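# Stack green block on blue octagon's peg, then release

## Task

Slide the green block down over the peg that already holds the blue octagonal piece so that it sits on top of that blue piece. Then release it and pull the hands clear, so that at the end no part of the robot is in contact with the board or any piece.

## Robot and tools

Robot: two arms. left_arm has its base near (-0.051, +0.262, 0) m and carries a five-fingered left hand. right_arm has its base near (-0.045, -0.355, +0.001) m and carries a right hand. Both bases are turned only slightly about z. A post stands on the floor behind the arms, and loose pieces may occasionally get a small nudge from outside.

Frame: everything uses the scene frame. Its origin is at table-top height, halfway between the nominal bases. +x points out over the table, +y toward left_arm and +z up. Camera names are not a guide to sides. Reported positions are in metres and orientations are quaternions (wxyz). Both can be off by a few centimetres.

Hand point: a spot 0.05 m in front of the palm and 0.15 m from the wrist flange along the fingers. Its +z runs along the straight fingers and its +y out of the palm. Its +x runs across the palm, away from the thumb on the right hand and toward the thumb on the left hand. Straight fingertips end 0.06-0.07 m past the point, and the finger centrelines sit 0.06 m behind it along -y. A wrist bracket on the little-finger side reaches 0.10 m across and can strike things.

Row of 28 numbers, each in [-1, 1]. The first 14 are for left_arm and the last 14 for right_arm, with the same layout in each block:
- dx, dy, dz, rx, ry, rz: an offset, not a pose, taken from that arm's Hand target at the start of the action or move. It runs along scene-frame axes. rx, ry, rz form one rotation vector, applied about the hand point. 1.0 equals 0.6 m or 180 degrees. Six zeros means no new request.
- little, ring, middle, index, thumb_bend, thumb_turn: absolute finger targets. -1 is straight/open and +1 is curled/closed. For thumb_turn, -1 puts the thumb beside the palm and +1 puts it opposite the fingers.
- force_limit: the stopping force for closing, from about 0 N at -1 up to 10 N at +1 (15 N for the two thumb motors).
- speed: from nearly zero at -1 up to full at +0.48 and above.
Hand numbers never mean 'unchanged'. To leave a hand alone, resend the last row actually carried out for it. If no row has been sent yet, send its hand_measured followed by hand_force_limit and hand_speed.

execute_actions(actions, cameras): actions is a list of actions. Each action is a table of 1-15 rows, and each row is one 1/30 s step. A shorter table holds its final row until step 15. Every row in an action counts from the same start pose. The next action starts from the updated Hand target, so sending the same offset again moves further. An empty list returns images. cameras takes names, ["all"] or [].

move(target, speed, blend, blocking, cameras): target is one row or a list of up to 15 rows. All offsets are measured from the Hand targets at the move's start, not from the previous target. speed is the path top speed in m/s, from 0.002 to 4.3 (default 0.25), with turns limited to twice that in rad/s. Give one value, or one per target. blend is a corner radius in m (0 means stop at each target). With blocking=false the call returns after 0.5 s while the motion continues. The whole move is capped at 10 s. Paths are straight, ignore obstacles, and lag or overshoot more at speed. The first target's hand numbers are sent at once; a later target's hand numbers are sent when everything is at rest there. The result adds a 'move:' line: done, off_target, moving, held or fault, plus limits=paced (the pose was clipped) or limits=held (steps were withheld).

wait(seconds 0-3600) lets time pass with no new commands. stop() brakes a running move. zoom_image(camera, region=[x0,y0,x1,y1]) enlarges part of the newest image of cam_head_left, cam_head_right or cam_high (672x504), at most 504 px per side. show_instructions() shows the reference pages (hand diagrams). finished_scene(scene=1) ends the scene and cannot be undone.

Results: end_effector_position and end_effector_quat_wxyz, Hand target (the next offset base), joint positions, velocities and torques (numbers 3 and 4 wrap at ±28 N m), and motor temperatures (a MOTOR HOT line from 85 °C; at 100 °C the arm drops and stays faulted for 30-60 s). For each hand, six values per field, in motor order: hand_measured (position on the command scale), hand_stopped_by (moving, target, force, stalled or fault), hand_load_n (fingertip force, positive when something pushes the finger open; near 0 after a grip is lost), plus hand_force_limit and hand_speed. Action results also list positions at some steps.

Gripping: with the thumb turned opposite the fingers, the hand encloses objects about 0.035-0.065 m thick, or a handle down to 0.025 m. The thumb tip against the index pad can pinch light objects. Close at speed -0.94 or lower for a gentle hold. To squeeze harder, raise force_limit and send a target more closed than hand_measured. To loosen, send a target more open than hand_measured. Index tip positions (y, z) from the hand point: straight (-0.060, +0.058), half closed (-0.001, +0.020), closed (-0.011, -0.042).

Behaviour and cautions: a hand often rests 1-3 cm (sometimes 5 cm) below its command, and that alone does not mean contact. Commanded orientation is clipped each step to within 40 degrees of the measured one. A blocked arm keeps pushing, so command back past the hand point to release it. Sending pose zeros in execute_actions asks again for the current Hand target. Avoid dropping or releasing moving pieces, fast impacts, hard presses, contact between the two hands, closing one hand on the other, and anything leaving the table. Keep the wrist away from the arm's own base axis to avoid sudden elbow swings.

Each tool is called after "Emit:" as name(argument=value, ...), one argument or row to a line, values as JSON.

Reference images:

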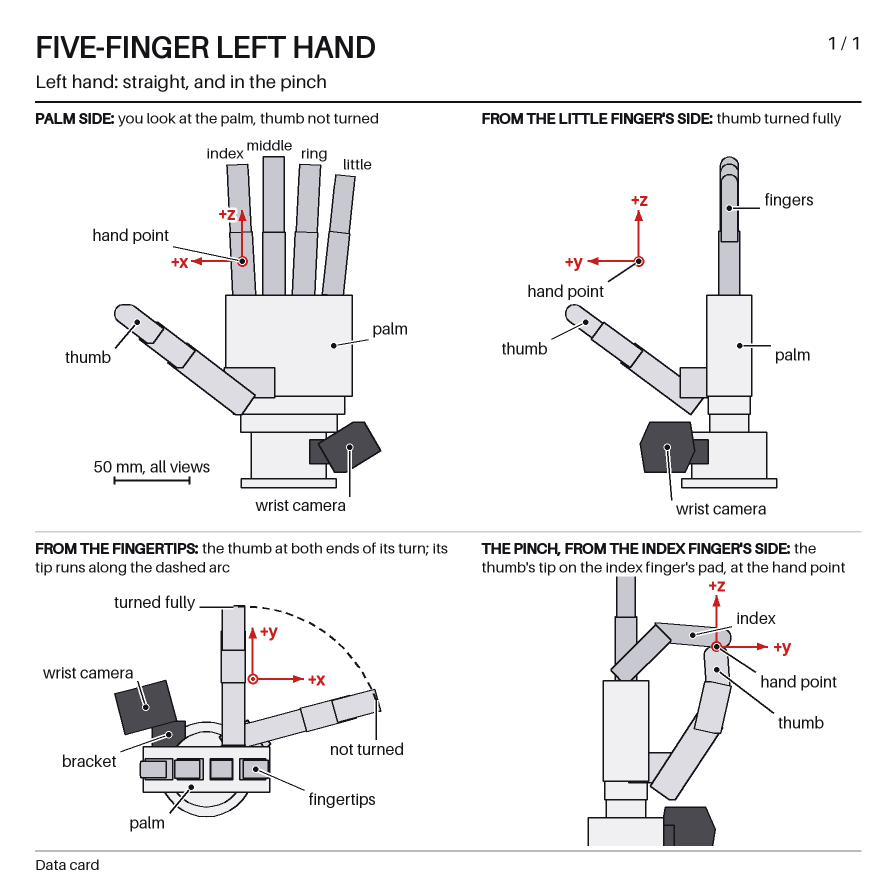

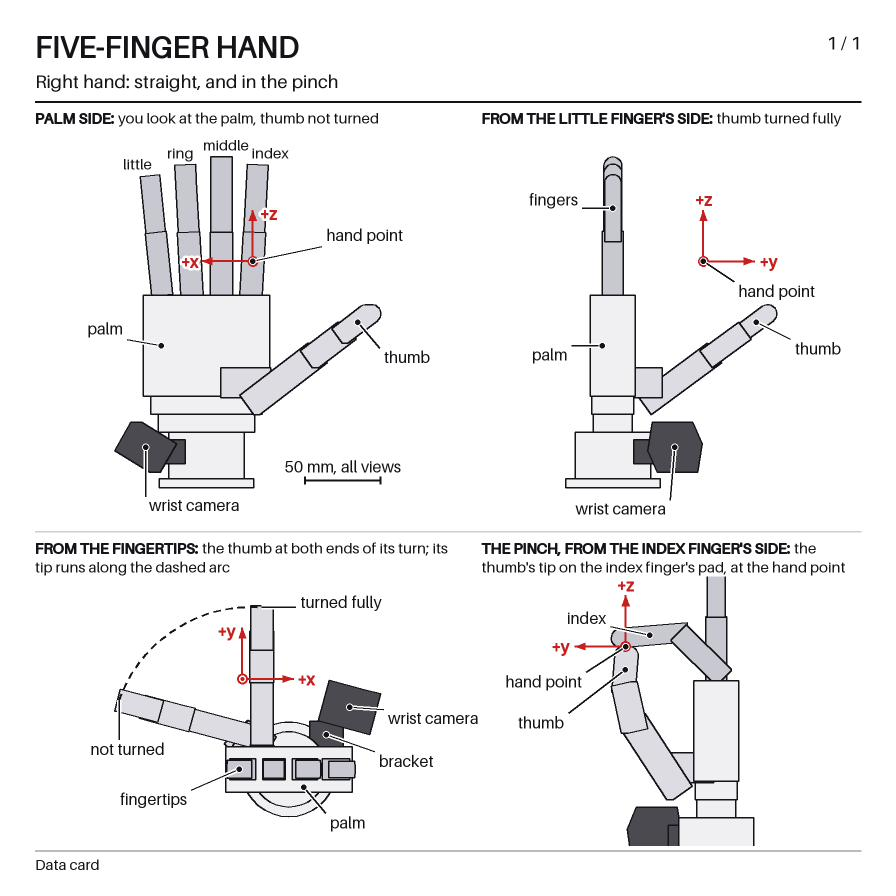

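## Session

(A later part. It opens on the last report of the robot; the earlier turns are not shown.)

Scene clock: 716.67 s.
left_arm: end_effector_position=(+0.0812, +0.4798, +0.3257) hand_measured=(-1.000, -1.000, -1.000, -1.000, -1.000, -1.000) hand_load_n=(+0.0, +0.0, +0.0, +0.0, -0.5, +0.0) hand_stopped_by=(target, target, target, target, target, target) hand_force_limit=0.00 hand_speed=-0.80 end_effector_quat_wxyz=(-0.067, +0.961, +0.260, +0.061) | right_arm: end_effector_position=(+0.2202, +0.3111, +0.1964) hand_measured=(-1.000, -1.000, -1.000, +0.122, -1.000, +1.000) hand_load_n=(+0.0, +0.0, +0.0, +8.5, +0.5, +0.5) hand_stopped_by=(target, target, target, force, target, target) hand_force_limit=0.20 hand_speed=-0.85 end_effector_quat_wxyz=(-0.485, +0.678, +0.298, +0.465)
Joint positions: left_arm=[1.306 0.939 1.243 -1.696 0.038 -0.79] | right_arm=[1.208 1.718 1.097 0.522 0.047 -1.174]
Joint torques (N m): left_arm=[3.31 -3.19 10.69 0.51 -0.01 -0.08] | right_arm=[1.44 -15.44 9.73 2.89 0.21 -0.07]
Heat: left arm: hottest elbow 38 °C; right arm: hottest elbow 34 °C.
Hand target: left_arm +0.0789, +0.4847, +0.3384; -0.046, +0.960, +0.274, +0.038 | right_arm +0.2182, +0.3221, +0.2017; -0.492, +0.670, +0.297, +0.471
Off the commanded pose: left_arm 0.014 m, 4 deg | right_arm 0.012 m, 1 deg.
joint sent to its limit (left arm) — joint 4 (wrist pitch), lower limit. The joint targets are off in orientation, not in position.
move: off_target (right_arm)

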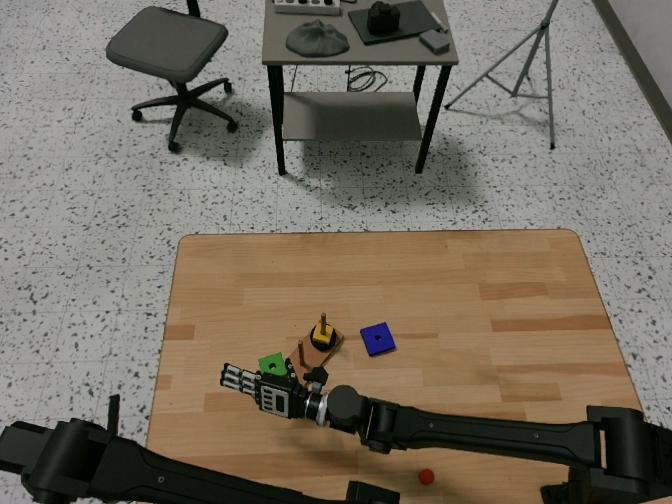

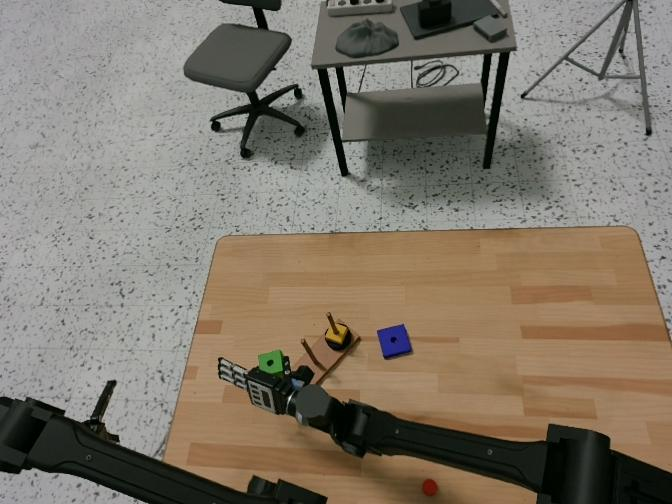

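Emit:
move(
  target=[
    [0,0,0,0,0,0,-1,-1,-1,-1,-1,-1,0,-0.8,0,-0.007,-0.012,0,0,0,-1,-1,-1,0.5,-1,1,0.2,-0.85],
  ],
  speed=0.04,
  cameras=["cam_head_left","cam_head_right"],
)

Emit:
zoom_image(
  camera="cam_head_left",
  region=[250, 340, 310, 390],
)

Emit:
zoom_image(
  camera="cam_head_right",
  region=[240, 340, 300, 390],
)

Scene clock: 730.83 s.
left_arm: end_effector_position=(+0.0812, +0.4798, +0.3257) hand_measured=(-1.000, -1.000, -1.000, -1.000, -1.000, -1.000) hand_load_n=(+0.0, -0.5, +0.0, +0.0, +0.0, +0.0) hand_stopped_by=(target, target, target, target, target, target) hand_force_limit=0.00 hand_speed=-0.80 end_effector_quat_wxyz=(-0.067, +0.961, +0.260, +0.061) | right_arm: end_effector_position=(+0.2207, +0.3126, +0.2020) hand_measured=(-1.000, -1.000, -1.000, +0.122, -1.000, +1.000) hand_load_n=(+0.0, +0.0, +0.0, +8.5, +0.0, +0.5) hand_stopped_by=(target, target, target, force, target, target) hand_force_limit=0.20 hand_speed=-0.85 end_effector_quat_wxyz=(-0.491, +0.672, +0.294, +0.470)
Joint positions: left_arm=[1.306 0.939 1.243 -1.696 0.038 -0.79] | right_arm=[1.208 1.718 1.097 0.544 0.047 -1.174]
Joint torques (N m): left_arm=[3.14 -2.73 10.78 0.53 0.02 -0.04] | right_arm=[1.14 -15.09 8.32 2.96 0.12 -0.08]
Heat: left arm: hottest elbow 38 °C; right arm: hottest elbow 34 °C.
Hand target: left_arm +0.0789, +0.4847, +0.3384; -0.046, +0.960, +0.274, +0.038 | right_arm +0.2182, +0.3179, +0.1944; -0.492, +0.670, +0.297, +0.471
Off the commanded pose: left_arm 0.014 m, 4 deg | right_arm 0.010 m, 0 deg.
joint sent to its limit (left arm) — joint 4 (wrist pitch), lower limit. The joint targets are off in orientation, not in position.
move: done

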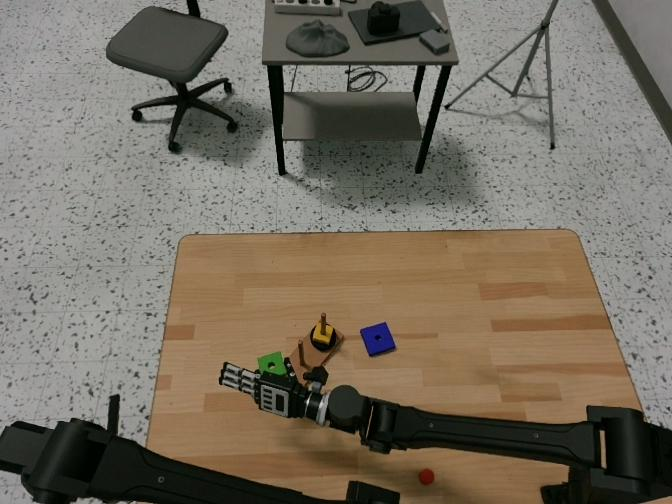

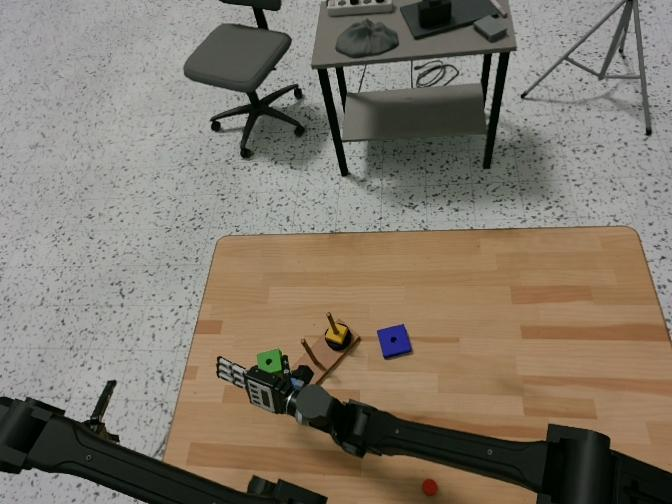

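Scaled by 8.400 from the camera's image (finer frame: 960x720).

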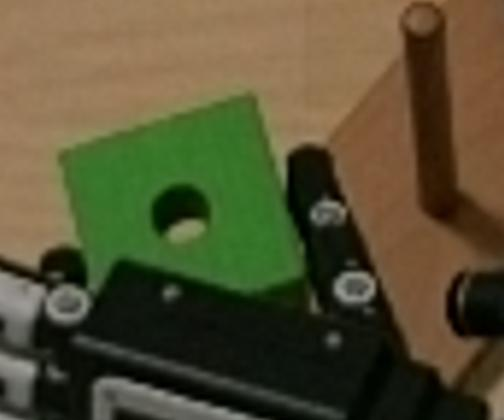

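Scaled by 8.400 from the camera's image (finer frame: 960x720).

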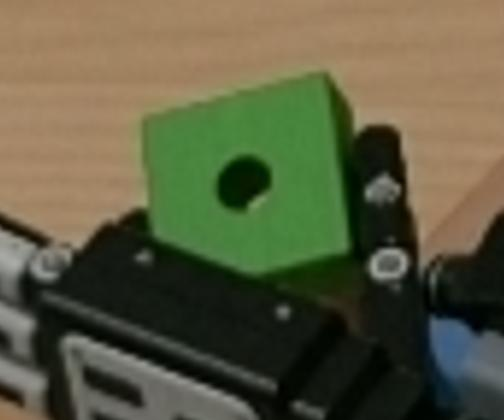

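Emit:
move(
  target=[
    [0,0,0,0,0,0,-1,-1,-1,-1,-1,-1,0,-0.8,-0.001,0.002,0.06,0,0,0,-1,-1,-1,0.5,-1,1,0.2,-0.85],
    [0,0,0,0,0,0,-1,-1,-1,-1,-1,-1,0,-0.8,-0.001,0.002,0.004,0,0,0,-1,-1,-1,0.5,-1,1,0.2,-0.85],
  ],
  speed=0.05,
  cameras=["cam_head_left","cam_head_right"],
)

Emit:
zoom_image(
  camera="cam_head_left",
  region=[250, 340, 310, 390],
)

Emit:
zoom_image(
  camera="cam_head_right",
  region=[240, 340, 300, 390],
)

Scene clock: 759.27 s.
left_arm: end_effector_position=(+0.0812, +0.4798, +0.3257) hand_measured=(-1.000, -1.000, -1.000, -1.000, -1.000, -1.000) hand_load_n=(+0.0, +0.0, +0.0, +0.0, +0.0, +0.0) hand_stopped_by=(target, target, target, target, target, target) hand_force_limit=0.00 hand_speed=-0.80 end_effector_quat_wxyz=(-0.067, +0.961, +0.260, +0.061) | right_arm: end_effector_position=(+0.2210, +0.3136, +0.2015) hand_measured=(-1.000, -1.000, -1.000, +0.122, -1.000, +1.000) hand_load_n=(+0.0, +0.0, +0.0, +8.5, +0.5, +0.5) hand_stopped_by=(target, target, target, force, target, target) hand_force_limit=0.20 hand_speed=-0.85 end_effector_quat_wxyz=(-0.489, +0.673, +0.295, +0.469)
Joint positions: left_arm=[1.306 0.939 1.243 -1.696 0.038 -0.79] | right_arm=[1.208 1.719 1.102 0.537 0.047 -1.174]
Joint torques (N m): left_arm=[3.14 -2.49 10.74 0.5 0 -0.04] | right_arm=[1.55 -15.03 8.36 2.86 0.19 -0.08]
Heat: left arm: hottest elbow 39 °C; right arm: hottest elbow 33 °C.
Hand target: left_arm +0.0789, +0.4847, +0.3384; -0.046, +0.960, +0.274, +0.038 | right_arm +0.2176, +0.3191, +0.1968; -0.492, +0.670, +0.297, +0.471
Off the commanded pose: left_arm 0.014 m, 4 deg | right_arm 0.008 m, 1 deg.
joint sent to its limit (left arm) — joint 4 (wrist pitch), lower limit. The joint targets are off in orientation, not in position.
move: done

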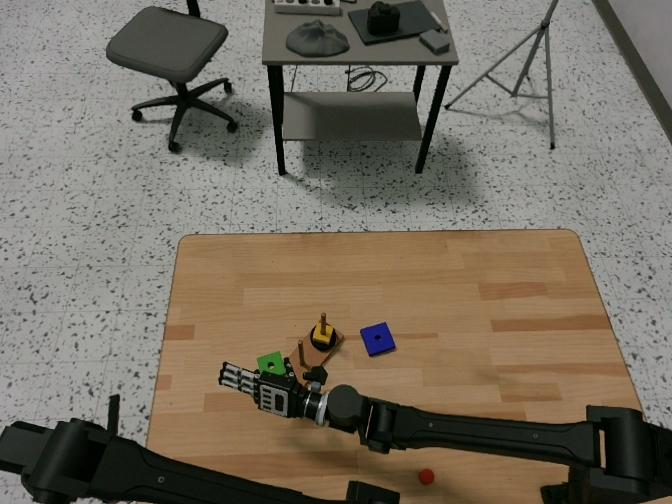

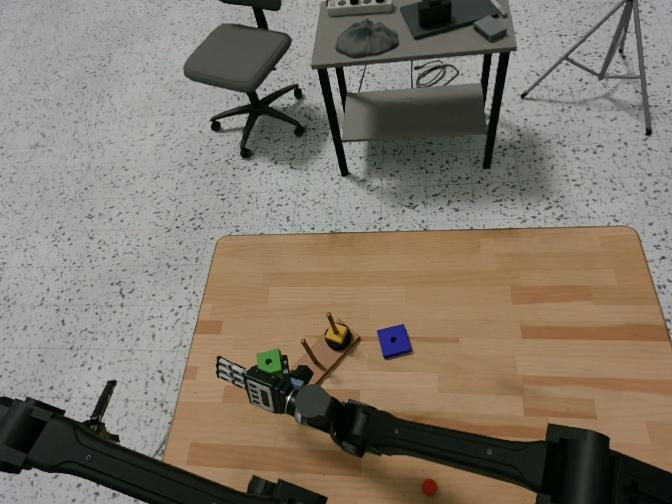

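Scaled by 8.400 from the camera's image (finer frame: 960x720).

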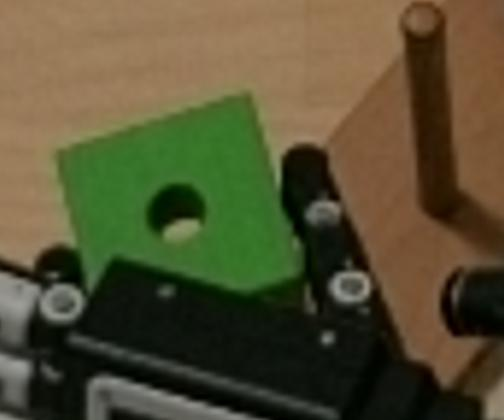

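Scaled by 8.400 from the camera's image (finer frame: 960x720).

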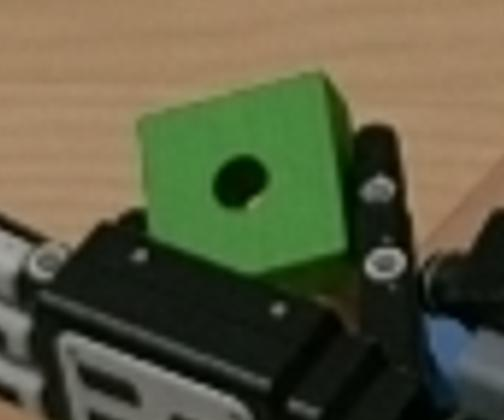

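Emit:
move(
  target=[
    [0,0,0,0,0,0,-1,-1,-1,-1,-1,-1,0,-0.8,-0.002,-0.017,0.005,0,0,0,-1,-1,-1,0.5,-1,1,0.2,-0.85],
  ],
  speed=0.05,
)

Scene clock: 780.07 s.
left_arm: end_effector_position=(+0.0812, +0.4798, +0.3257) hand_measured=(-1.000, -1.000, -1.000, -1.000, -1.000, -1.000) hand_load_n=(+0.0, +0.0, +0.0, +0.0, +0.0, +0.0) hand_stopped_by=(target, target, target, target, target, target) hand_force_limit=0.00 hand_speed=-0.80 end_effector_quat_wxyz=(-0.067, +0.961, +0.260, +0.061) | right_arm: end_effector_position=(+0.2190, +0.3073, +0.1895) hand_measured=(-1.000, -1.000, -1.000, +0.122, -1.000, +1.000) hand_load_n=(+0.0, +0.0, +0.0, +8.5, +0.5, +0.5) hand_stopped_by=(target, target, target, force, target, target) hand_force_limit=0.20 hand_speed=-0.85 end_effector_quat_wxyz=(-0.484, +0.679, +0.298, +0.464)
Joint positions: left_arm=[1.306 0.939 1.243 -1.696 0.038 -0.79] | right_arm=[1.208 1.719 1.079 0.539 0.047 -1.174]
Joint torques (N m): left_arm=[3.37 -2.84 10.7 0.49 0.04 -0.03] | right_arm=[1.08 -16.91 7.88 2.84 0.06 -0.09]
Heat: left arm: hottest elbow 39 °C; right arm: hottest elbow 34 °C.
Hand target: left_arm +0.0789, +0.4847, +0.3384; -0.046, +0.960, +0.274, +0.038 | right_arm +0.2164, +0.3089, +0.1997; -0.492, +0.670, +0.297, +0.471
Off the commanded pose: left_arm 0.014 m, 4 deg | right_arm 0.011 m, 2 deg.
joint sent to its limit (left arm) — joint 4 (wrist pitch), lower limit. The joint targets are off in orientation, not in position.
move: off_target (right_arm)

Emit:
wait(
  seconds=0.1,
  cameras=["cam_head_left","cam_head_right"],
)

Emit:
zoom_image(
  camera="cam_head_left",
  region=[260, 350, 296, 380],
)

Emit:
zoom_image(
  camera="cam_head_right",
  region=[256, 345, 292, 375],
)

Scene clock: 798.40 s.
left_arm: end_effector_position=(+0.0812, +0.4798, +0.3257) hand_measured=(-1.000, -1.000, -1.000, -1.000, -1.000, -1.000) hand_load_n=(+0.0, +0.0, +0.0, +0.0, +0.0, +0.0) hand_stopped_by=(target, target, target, target, target, target) hand_force_limit=0.00 hand_speed=-0.80 end_effector_quat_wxyz=(-0.067, +0.961, +0.260, +0.061) | right_arm: end_effector_position=(+0.2190, +0.3073, +0.1895) hand_measured=(-1.000, -1.000, -1.000, +0.122, -1.000, +1.000) hand_load_n=(+0.0, +0.0, +0.0, +8.5, +0.5, +0.5) hand_stopped_by=(target, target, target, force, target, target) hand_force_limit=0.20 hand_speed=-0.85 end_effector_quat_wxyz=(-0.484, +0.679, +0.298, +0.464)
Joint positions: left_arm=[1.306 0.939 1.243 -1.696 0.038 -0.79] | right_arm=[1.208 1.719 1.079 0.539 0.047 -1.174]
Joint torques (N m): left_arm=[3.6 -2.96 10.67 0.39 -0.01 -0.04] | right_arm=[1.26 -16.85 7.88 2.81 0.07 -0.1]
Motor temperatures (°C): left_arm=[22 29 39 23 26 26] | right_arm=[26 34 33 25 26 23]
Heat: left arm: hottest elbow 39 °C; right arm: hottest shoulder 34 °C.
Hand target: left_arm +0.0789, +0.4847, +0.3384; -0.046, +0.960, +0.274, +0.038 | right_arm +0.2164, +0.3089, +0.1997; -0.492, +0.670, +0.297, +0.471
Off the commanded pose: left_arm 0.014 m, 4 deg | right_arm 0.011 m, 2 deg.
wait: 0.10 s; at rest from the start

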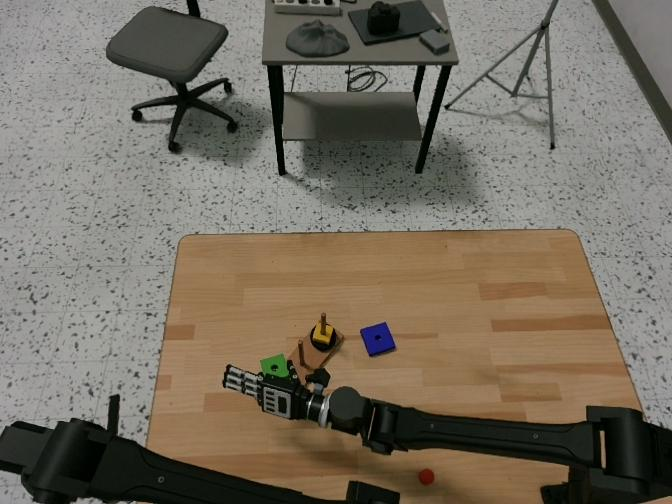

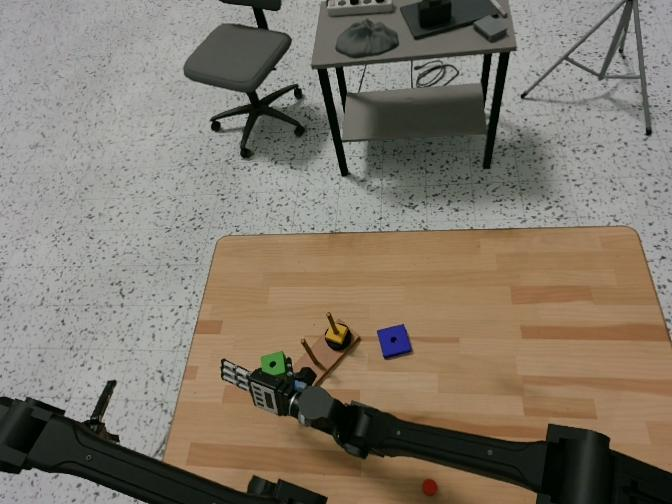

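Scaled by 14.000 from the camera's image (finer frame: 960x720).

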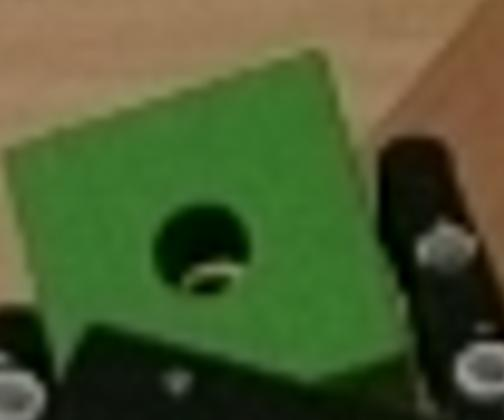

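Scaled by 14.000 from the camera's image (finer frame: 960x720).

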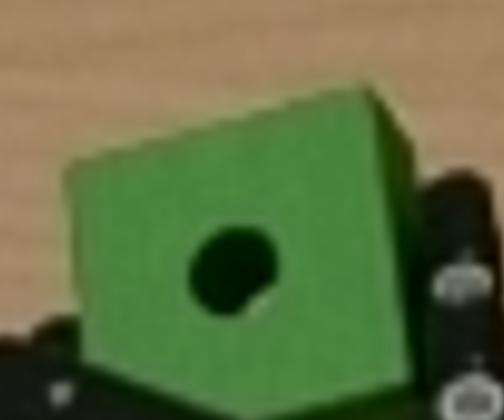

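Emit:
move(
  target=[
    [0,0,0,0,0,0,-1,-1,-1,-1,-1,-1,0,-0.8,0.0015,0,-0.025,0,0,0,-1,-1,-1,0.5,-1,1,0.2,-0.85],
  ],
  speed=0.03,
  cameras=["cam_head_left","cam_head_right"],
)

Emit:
zoom_image(
  camera="cam_head_left",
  region=[260, 350, 296, 380],
)

Emit:
zoom_image(
  camera="cam_head_right",
  region=[256, 345, 292, 375],
)

Scene clock: 818.57 s.
left_arm: end_effector_position=(+0.0812, +0.4798, +0.3257) hand_measured=(-1.000, -1.000, -1.000, -1.000, -1.000, -1.000) hand_load_n=(+0.0, +0.0, +0.0, +0.0, +0.0, +0.0) hand_stopped_by=(target, target, target, target, target, target) hand_force_limit=0.00 hand_speed=-0.80 end_effector_quat_wxyz=(-0.067, +0.961, +0.260, +0.061) | right_arm: end_effector_position=(+0.2188, +0.3067, +0.1930) hand_measured=(-1.000, -1.000, -1.000, +0.122, -1.000, +1.000) hand_load_n=(+0.0, +0.0, +0.0, +8.5, +0.5, +0.5) hand_stopped_by=(target, target, target, force, target, target) hand_force_limit=0.20 hand_speed=-0.85 end_effector_quat_wxyz=(-0.491, +0.671, +0.294, +0.471)
Joint positions: left_arm=[1.306 0.939 1.243 -1.696 0.038 -0.79] | right_arm=[1.208 1.719 1.068 0.577 0.047 -1.174]
Joint torques (N m): left_arm=[3.25 -2.61 10.76 0.5 0.05 -0.03] | right_arm=[0.85 -15.03 7.6 2.84 -0.03 -0.1]
Heat: left arm: hottest elbow 39 °C; right arm: hottest shoulder 34 °C.
Hand target: left_arm +0.0789, +0.4847, +0.3384; -0.046, +0.960, +0.274, +0.038 | right_arm +0.2173, +0.3089, +0.1846; -0.492, +0.670, +0.297, +0.471
Off the commanded pose: left_arm 0.014 m, 4 deg | right_arm 0.009 m, 0 deg.
joint sent to its limit (left arm) — joint 4 (wrist pitch), lower limit. The joint targets are off in orientation, not in position.
move: done

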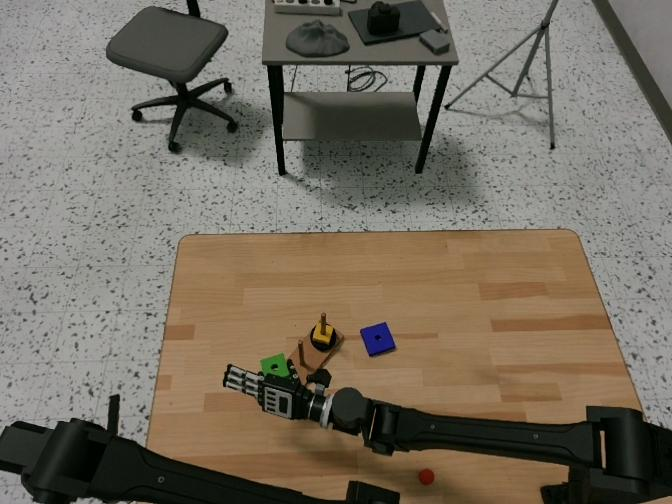

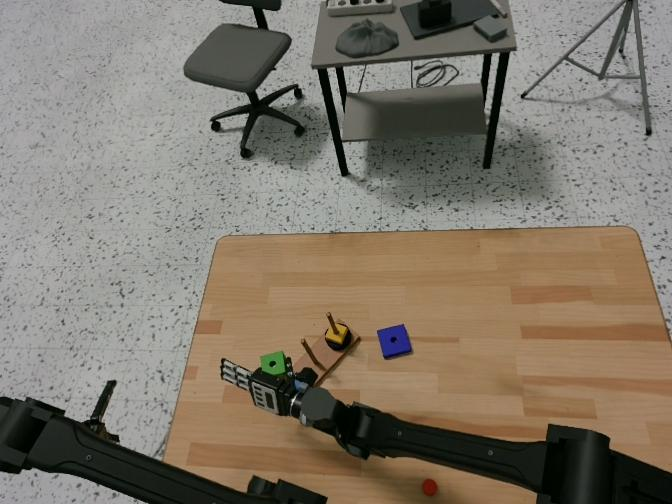

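Scaled by 14.000 from the camera's image (finer frame: 960x720).

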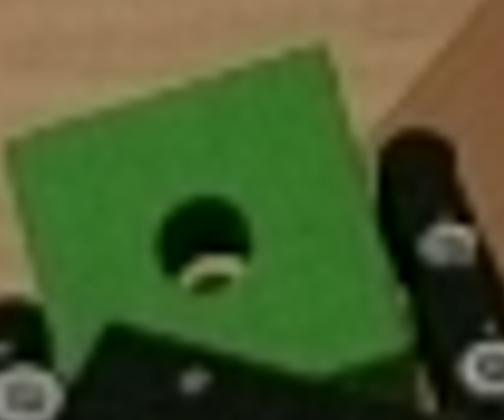

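Scaled by 14.000 from the camera's image (finer frame: 960x720).

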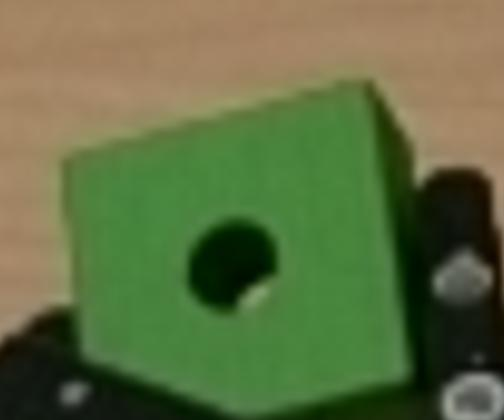

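Emit:
move(
  target=[
    [0,0,0,0,0,0,-1,-1,-1,-1,-1,-1,0,-0.8,0,0.0077,0.0673,0,0,0,-1,-1,-1,0.5,-1,1,0.2,-0.85],
    [0,0,0,0,0,0,-1,-1,-1,-1,-1,-1,0,-0.8,0,0.0077,0.0032,0,0,0,-1,-1,-1,0.5,-1,1,0.2,-0.85],
  ],
  speed=0.04,
  cameras=["cam_head_left","cam_head_right"],
)

Emit:
zoom_image(
  camera="cam_head_left",
  region=[260, 350, 296, 380],
)

Emit:
zoom_image(
  camera="cam_head_right",
  region=[256, 345, 292, 375],
)

Scene clock: 854.93 s.
left_arm: end_effector_position=(+0.0812, +0.4798, +0.3257) hand_measured=(-1.000, -1.000, -1.000, -1.000, -1.000, -1.000) hand_load_n=(+0.0, +0.0, +0.0, +0.0, +0.0, +0.0) hand_stopped_by=(target, target, target, target, target, target) hand_force_limit=0.00 hand_speed=-0.80 end_effector_quat_wxyz=(-0.067, +0.961, +0.260, +0.061) | right_arm: end_effector_position=(+0.2197, +0.3094, +0.1941) hand_measured=(-1.000, -1.000, -1.000, +0.122, -1.000, +1.000) hand_load_n=(+0.0, +0.0, +0.5, +8.5, +0.5, +0.5) hand_stopped_by=(target, target, target, force, target, target) hand_force_limit=0.20 hand_speed=-0.85 end_effector_quat_wxyz=(-0.491, +0.672, +0.294, +0.470)
Joint positions: left_arm=[1.306 0.939 1.243 -1.696 0.038 -0.79] | right_arm=[1.208 1.723 1.079 0.568 0.047 -1.174]
Joint torques (N m): left_arm=[3.19 -2.73 10.62 0.58 0.01 -0.02] | right_arm=[1.14 -15.03 7.95 2.88 0.09 -0.09]
Heat: left arm: hottest elbow 39 °C; right arm: hottest shoulder 34 °C.
Hand target: left_arm +0.0789, +0.4847, +0.3384; -0.046, +0.960, +0.274, +0.038 | right_arm +0.2173, +0.3135, +0.1867; -0.492, +0.670, +0.297, +0.471
Off the commanded pose: left_arm 0.014 m, 4 deg | right_arm 0.009 m, 0 deg.
joint sent to its limit (left arm) — joint 4 (wrist pitch), lower limit. The joint targets are off in orientation, not in position.
move: done

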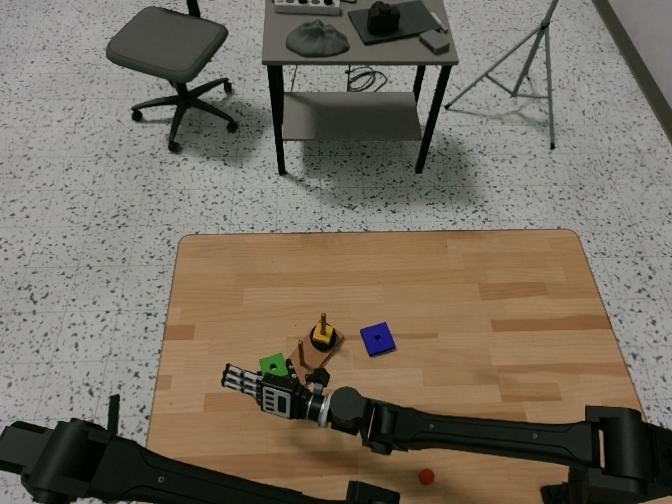

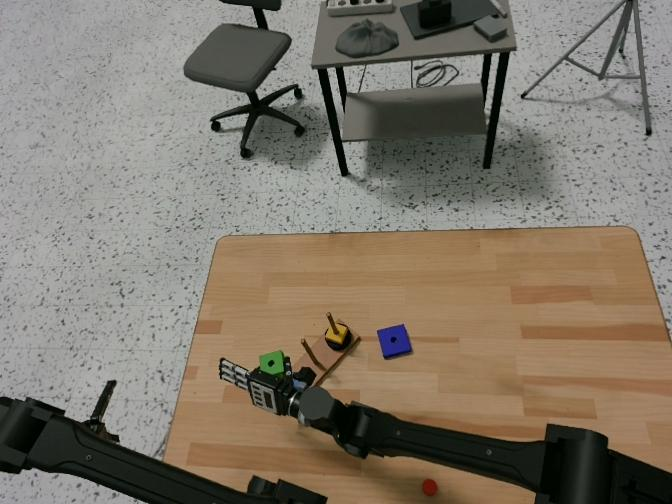

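Scaled by 14.000 from the camera's image (finer frame: 960x720).

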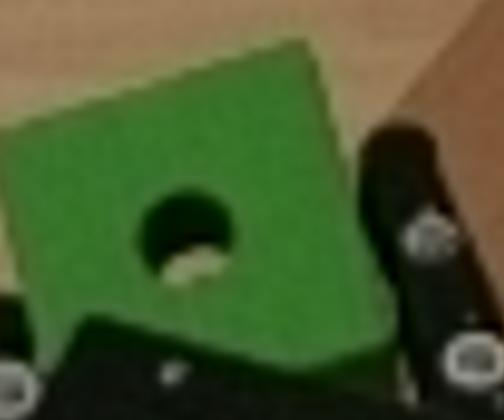

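Scaled by 14.000 from the camera's image (finer frame: 960x720).

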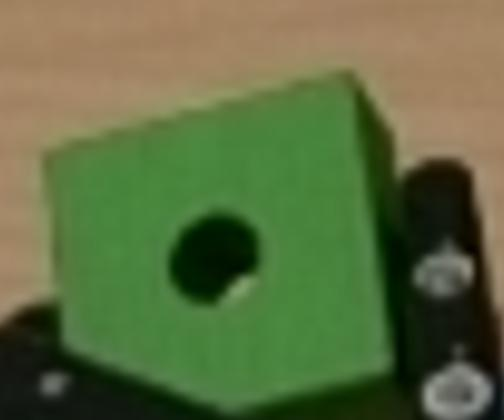

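Emit:
move(
  target=[
    [0,0,0,0,0,0,-1,-1,-1,-1,-1,-1,0,-0.8,0,-0.003,-0.016,0,0,0,-1,-1,-1,0.5,-1,1,0.2,-0.85],
  ],
  speed=0.04,
  cameras=["cam_head_left","cam_head_right"],
)

Emit:
zoom_image(
  camera="cam_head_left",
  region=[260, 350, 296, 380],
)

Emit:
zoom_image(
  camera="cam_head_right",
  region=[256, 345, 292, 375],
)

Scene clock: 881.33 s.
left_arm: end_effector_position=(+0.0812, +0.4798, +0.3257) hand_measured=(-1.000, -1.000, -1.000, -1.000, -1.000, -1.000) hand_load_n=(+0.0, +0.0, +0.0, +0.0, +0.0, +0.0) hand_stopped_by=(target, target, target, target, target, target) hand_force_limit=0.00 hand_speed=-0.80 end_effector_quat_wxyz=(-0.067, +0.961, +0.260, +0.061) | right_arm: end_effector_position=(+0.2195, +0.3089, +0.1865) hand_measured=(-1.000, -1.000, -1.000, +0.122, -1.000, +1.000) hand_load_n=(+0.0, +0.0, +0.0, +8.5, +0.5, +0.5) hand_stopped_by=(target, target, target, force, target, target) hand_force_limit=0.20 hand_speed=-0.85 end_effector_quat_wxyz=(-0.491, +0.671, +0.294, +0.471)
Joint positions: left_arm=[1.306 0.939 1.243 -1.696 0.038 -0.79] | right_arm=[1.208 1.735 1.069 0.593 0.047 -1.174]
Joint torques (N m): left_arm=[3.14 -3.02 10.76 0.42 0.01 -0.05] | right_arm=[1.26 -15.09 7.61 2.84 0.05 -0.08]
Heat: left arm: hottest elbow 39 °C; right arm: hottest shoulder 34 °C.
Hand target: left_arm +0.0789, +0.4847, +0.3384; -0.046, +0.960, +0.274, +0.038 | right_arm +0.2173, +0.3118, +0.1773; -0.492, +0.670, +0.296, +0.471
Off the commanded pose: left_arm 0.014 m, 4 deg | right_arm 0.010 m, 0 deg.
joint sent to its limit (left arm) — joint 4 (wrist pitch), lower limit. The joint targets are off in orientation, not in position.
move: done

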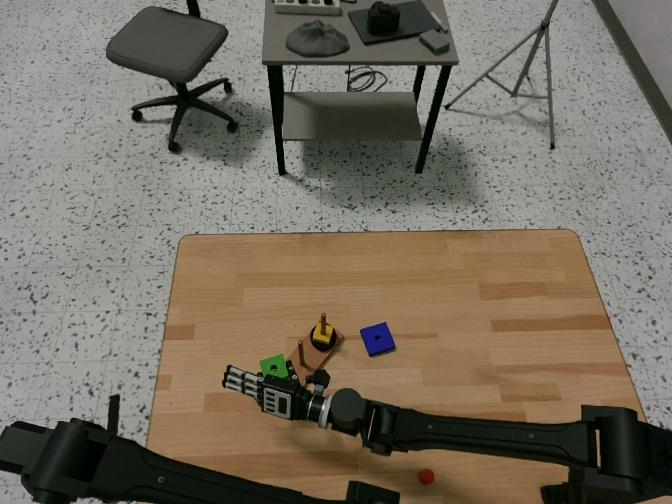

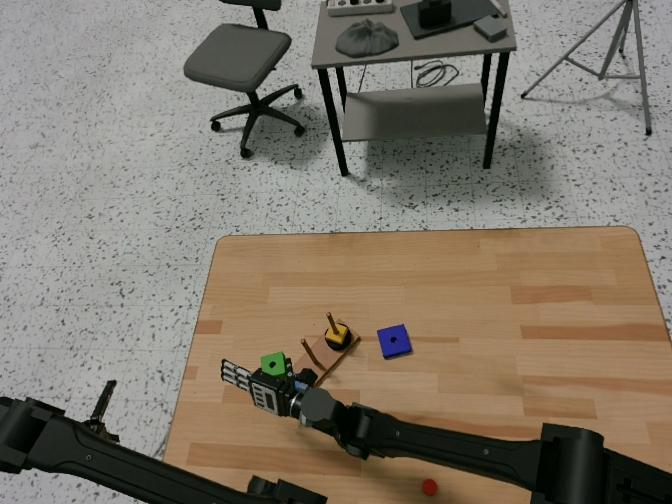

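Scaled by 14.000 from the camera's image (finer frame: 960x720).

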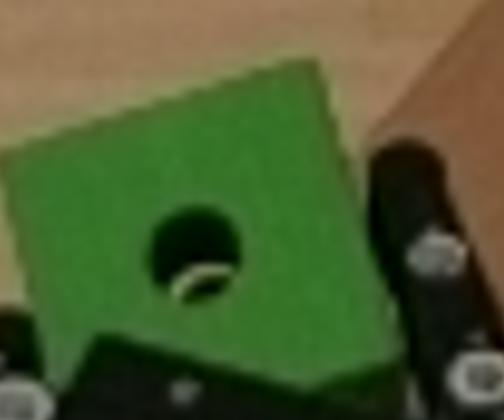

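Scaled by 14.000 from the camera's image (finer frame: 960x720).

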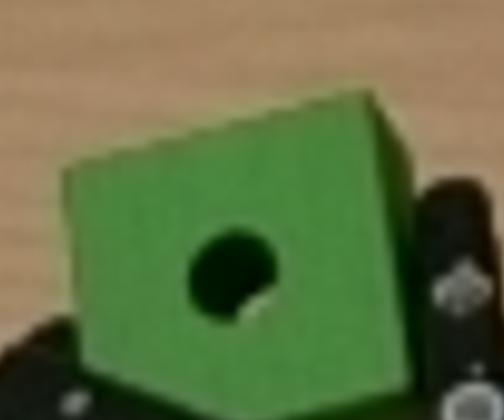

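Emit:
move(
  target=[
    [0,0,0,0,0,0,-1,-1,-1,-1,-1,-1,0,-0.8,0,-0.0025,-0.013,0,0,0,-1,-1,-1,0.5,-1,1,0.2,-0.85],
  ],
  speed=0.04,
  cameras=["cam_head_left","cam_head_right"],
)

Emit:
zoom_image(
  camera="cam_head_left",
  region=[260, 350, 296, 380],
)

Emit:
zoom_image(
  camera="cam_head_right",
  region=[256, 345, 292, 375],
)

Scene clock: 896.30 s.
left_arm: end_effector_position=(+0.0812, +0.4798, +0.3257) hand_measured=(-1.000, -1.000, -1.000, -1.000, -1.000, -1.000) hand_load_n=(+0.0, +0.0, +0.0, +0.0, +0.0, +0.0) hand_stopped_by=(target, target, target, target, target, target) hand_force_limit=0.00 hand_speed=-0.80 end_effector_quat_wxyz=(-0.067, +0.961, +0.260, +0.061) | right_arm: end_effector_position=(+0.2191, +0.3077, +0.1788) hand_measured=(-1.000, -1.000, -1.000, +0.122, -1.000, +1.000) hand_load_n=(+0.0, +0.0, -0.5, +8.5, +0.5, +0.5) hand_stopped_by=(target, target, target, force, target, target) hand_force_limit=0.20 hand_speed=-0.85 end_effector_quat_wxyz=(-0.491, +0.671, +0.294, +0.471)
Joint positions: left_arm=[1.306 0.939 1.243 -1.696 0.038 -0.79] | right_arm=[1.208 1.746 1.058 0.615 0.047 -1.174]
Joint torques (N m): left_arm=[2.96 -2.73 10.67 0.43 0.03 -0.04] | right_arm=[1.26 -14.74 7.54 2.89 0.03 -0.1]
Heat: left arm: hottest elbow 39 °C; right arm: hottest shoulder 33 °C.
Hand target: left_arm +0.0789, +0.4847, +0.3384; -0.046, +0.960, +0.274, +0.038 | right_arm +0.2173, +0.3103, +0.1693; -0.492, +0.670, +0.297, +0.471
Off the commanded pose: left_arm 0.014 m, 4 deg | right_arm 0.010 m, 0 deg.
joint sent to its limit (left arm) — joint 4 (wrist pitch), lower limit. The joint targets are off in orientation, not in position.
move: done

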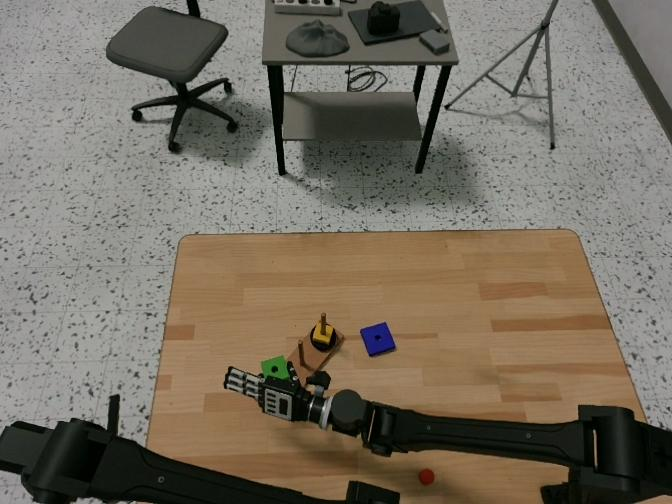

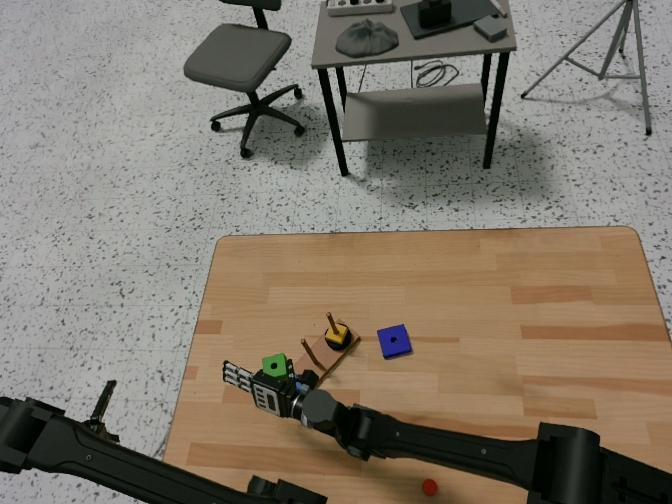

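Scaled by 14.000 from the camera's image (finer frame: 960x720).

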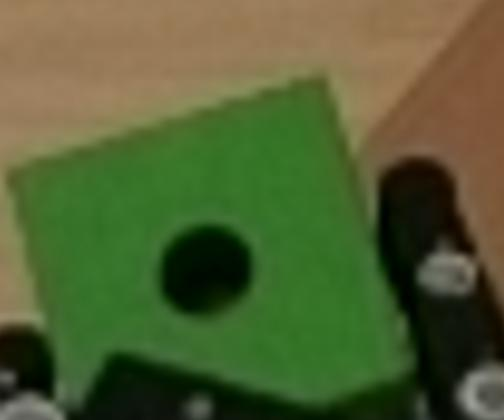

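Scaled by 14.000 from the camera's image (finer frame: 960x720).

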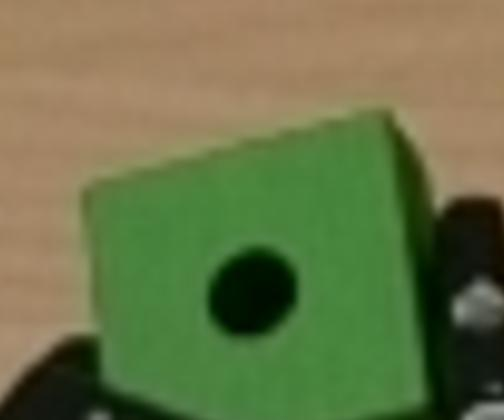

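Emit:
move(
  target=[
    [0,0,0,0,0,0,-1,-1,-1,-1,-1,-1,0,-0.8,0,0,-0.02,0,0,0,-1,-1,-1,0.5,-1,1,0.2,-0.85],
  ],
  speed=0.03,
  cameras=["cam_head_left","cam_head_right"],
)

Emit:
zoom_image(
  camera="cam_head_left",
  region=[260, 350, 296, 380],
)

Emit:
zoom_image(
  camera="cam_head_right",
  region=[256, 345, 292, 375],
)

Scene clock: 907.30 s.
left_arm: end_effector_position=(+0.0812, +0.4798, +0.3257) hand_measured=(-1.000, -1.000, -1.000, -1.000, -1.000, -1.000) hand_load_n=(+0.0, +0.0, +0.0, +0.0, +0.0, +0.0) hand_stopped_by=(target, target, target, target, target, target) hand_force_limit=0.00 hand_speed=-0.80 end_effector_quat_wxyz=(-0.067, +0.961, +0.260, +0.061) | right_arm: end_effector_position=(+0.2192, +0.3079, +0.1658) hand_measured=(-1.000, -1.000, -1.000, +0.122, -1.000, +1.000) hand_load_n=(-0.5, +0.0, +0.0, +8.5, +0.5, +0.5) hand_stopped_by=(target, target, target, force, target, target) hand_force_limit=0.20 hand_speed=-0.85 end_effector_quat_wxyz=(-0.491, +0.671, +0.294, +0.471)
Joint positions: left_arm=[1.306 0.939 1.243 -1.696 0.038 -0.79] | right_arm=[1.208 1.769 1.048 0.647 0.047 -1.174]
Joint torques (N m): left_arm=[3.66 -2.84 10.7 0.36 0.04 -0.04] | right_arm=[1.2 -15.21 7.34 2.91 0.02 -0.07]
Heat: left arm: hottest elbow 39 °C; right arm: hottest shoulder 33 °C.
Hand target: left_arm +0.0789, +0.4847, +0.3384; -0.046, +0.960, +0.274, +0.038 | right_arm +0.2173, +0.3102, +0.1572; -0.492, +0.670, +0.297, +0.471
Off the commanded pose: left_arm 0.014 m, 4 deg | right_arm 0.009 m, 0 deg.
joint sent to its limit (left arm) — joint 4 (wrist pitch), lower limit. The joint targets are off in orientation, not in position.
move: done

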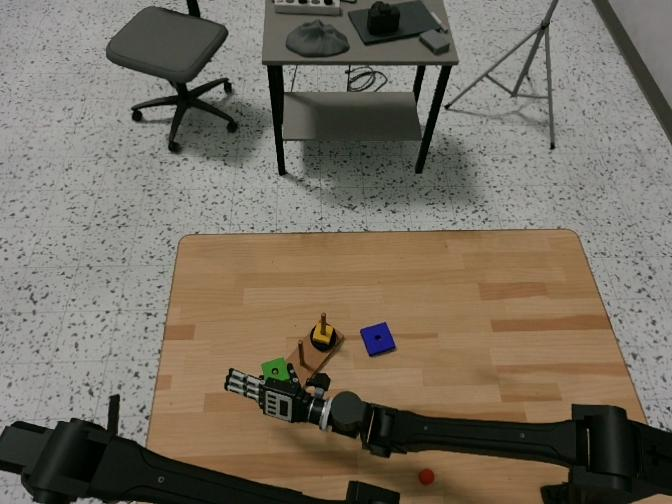

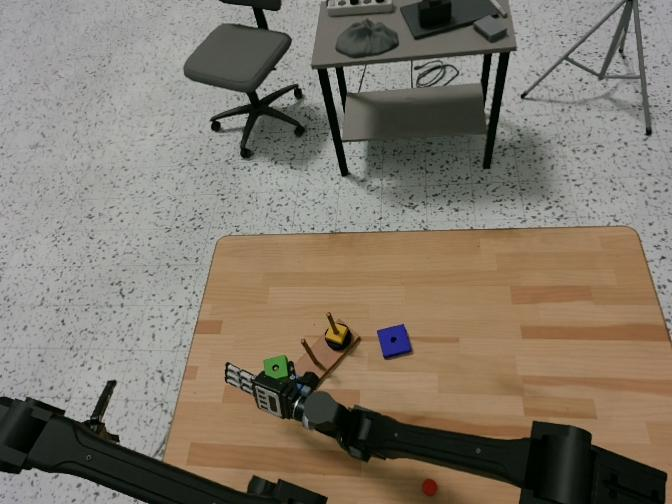

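Scaled by 14.000 from the camera's image (finer frame: 960x720).

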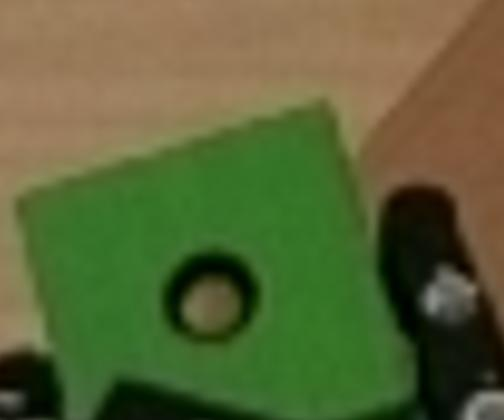

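Scaled by 14.000 from the camera's image (finer frame: 960x720).

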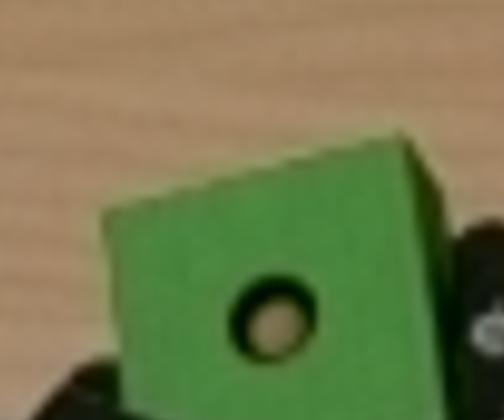

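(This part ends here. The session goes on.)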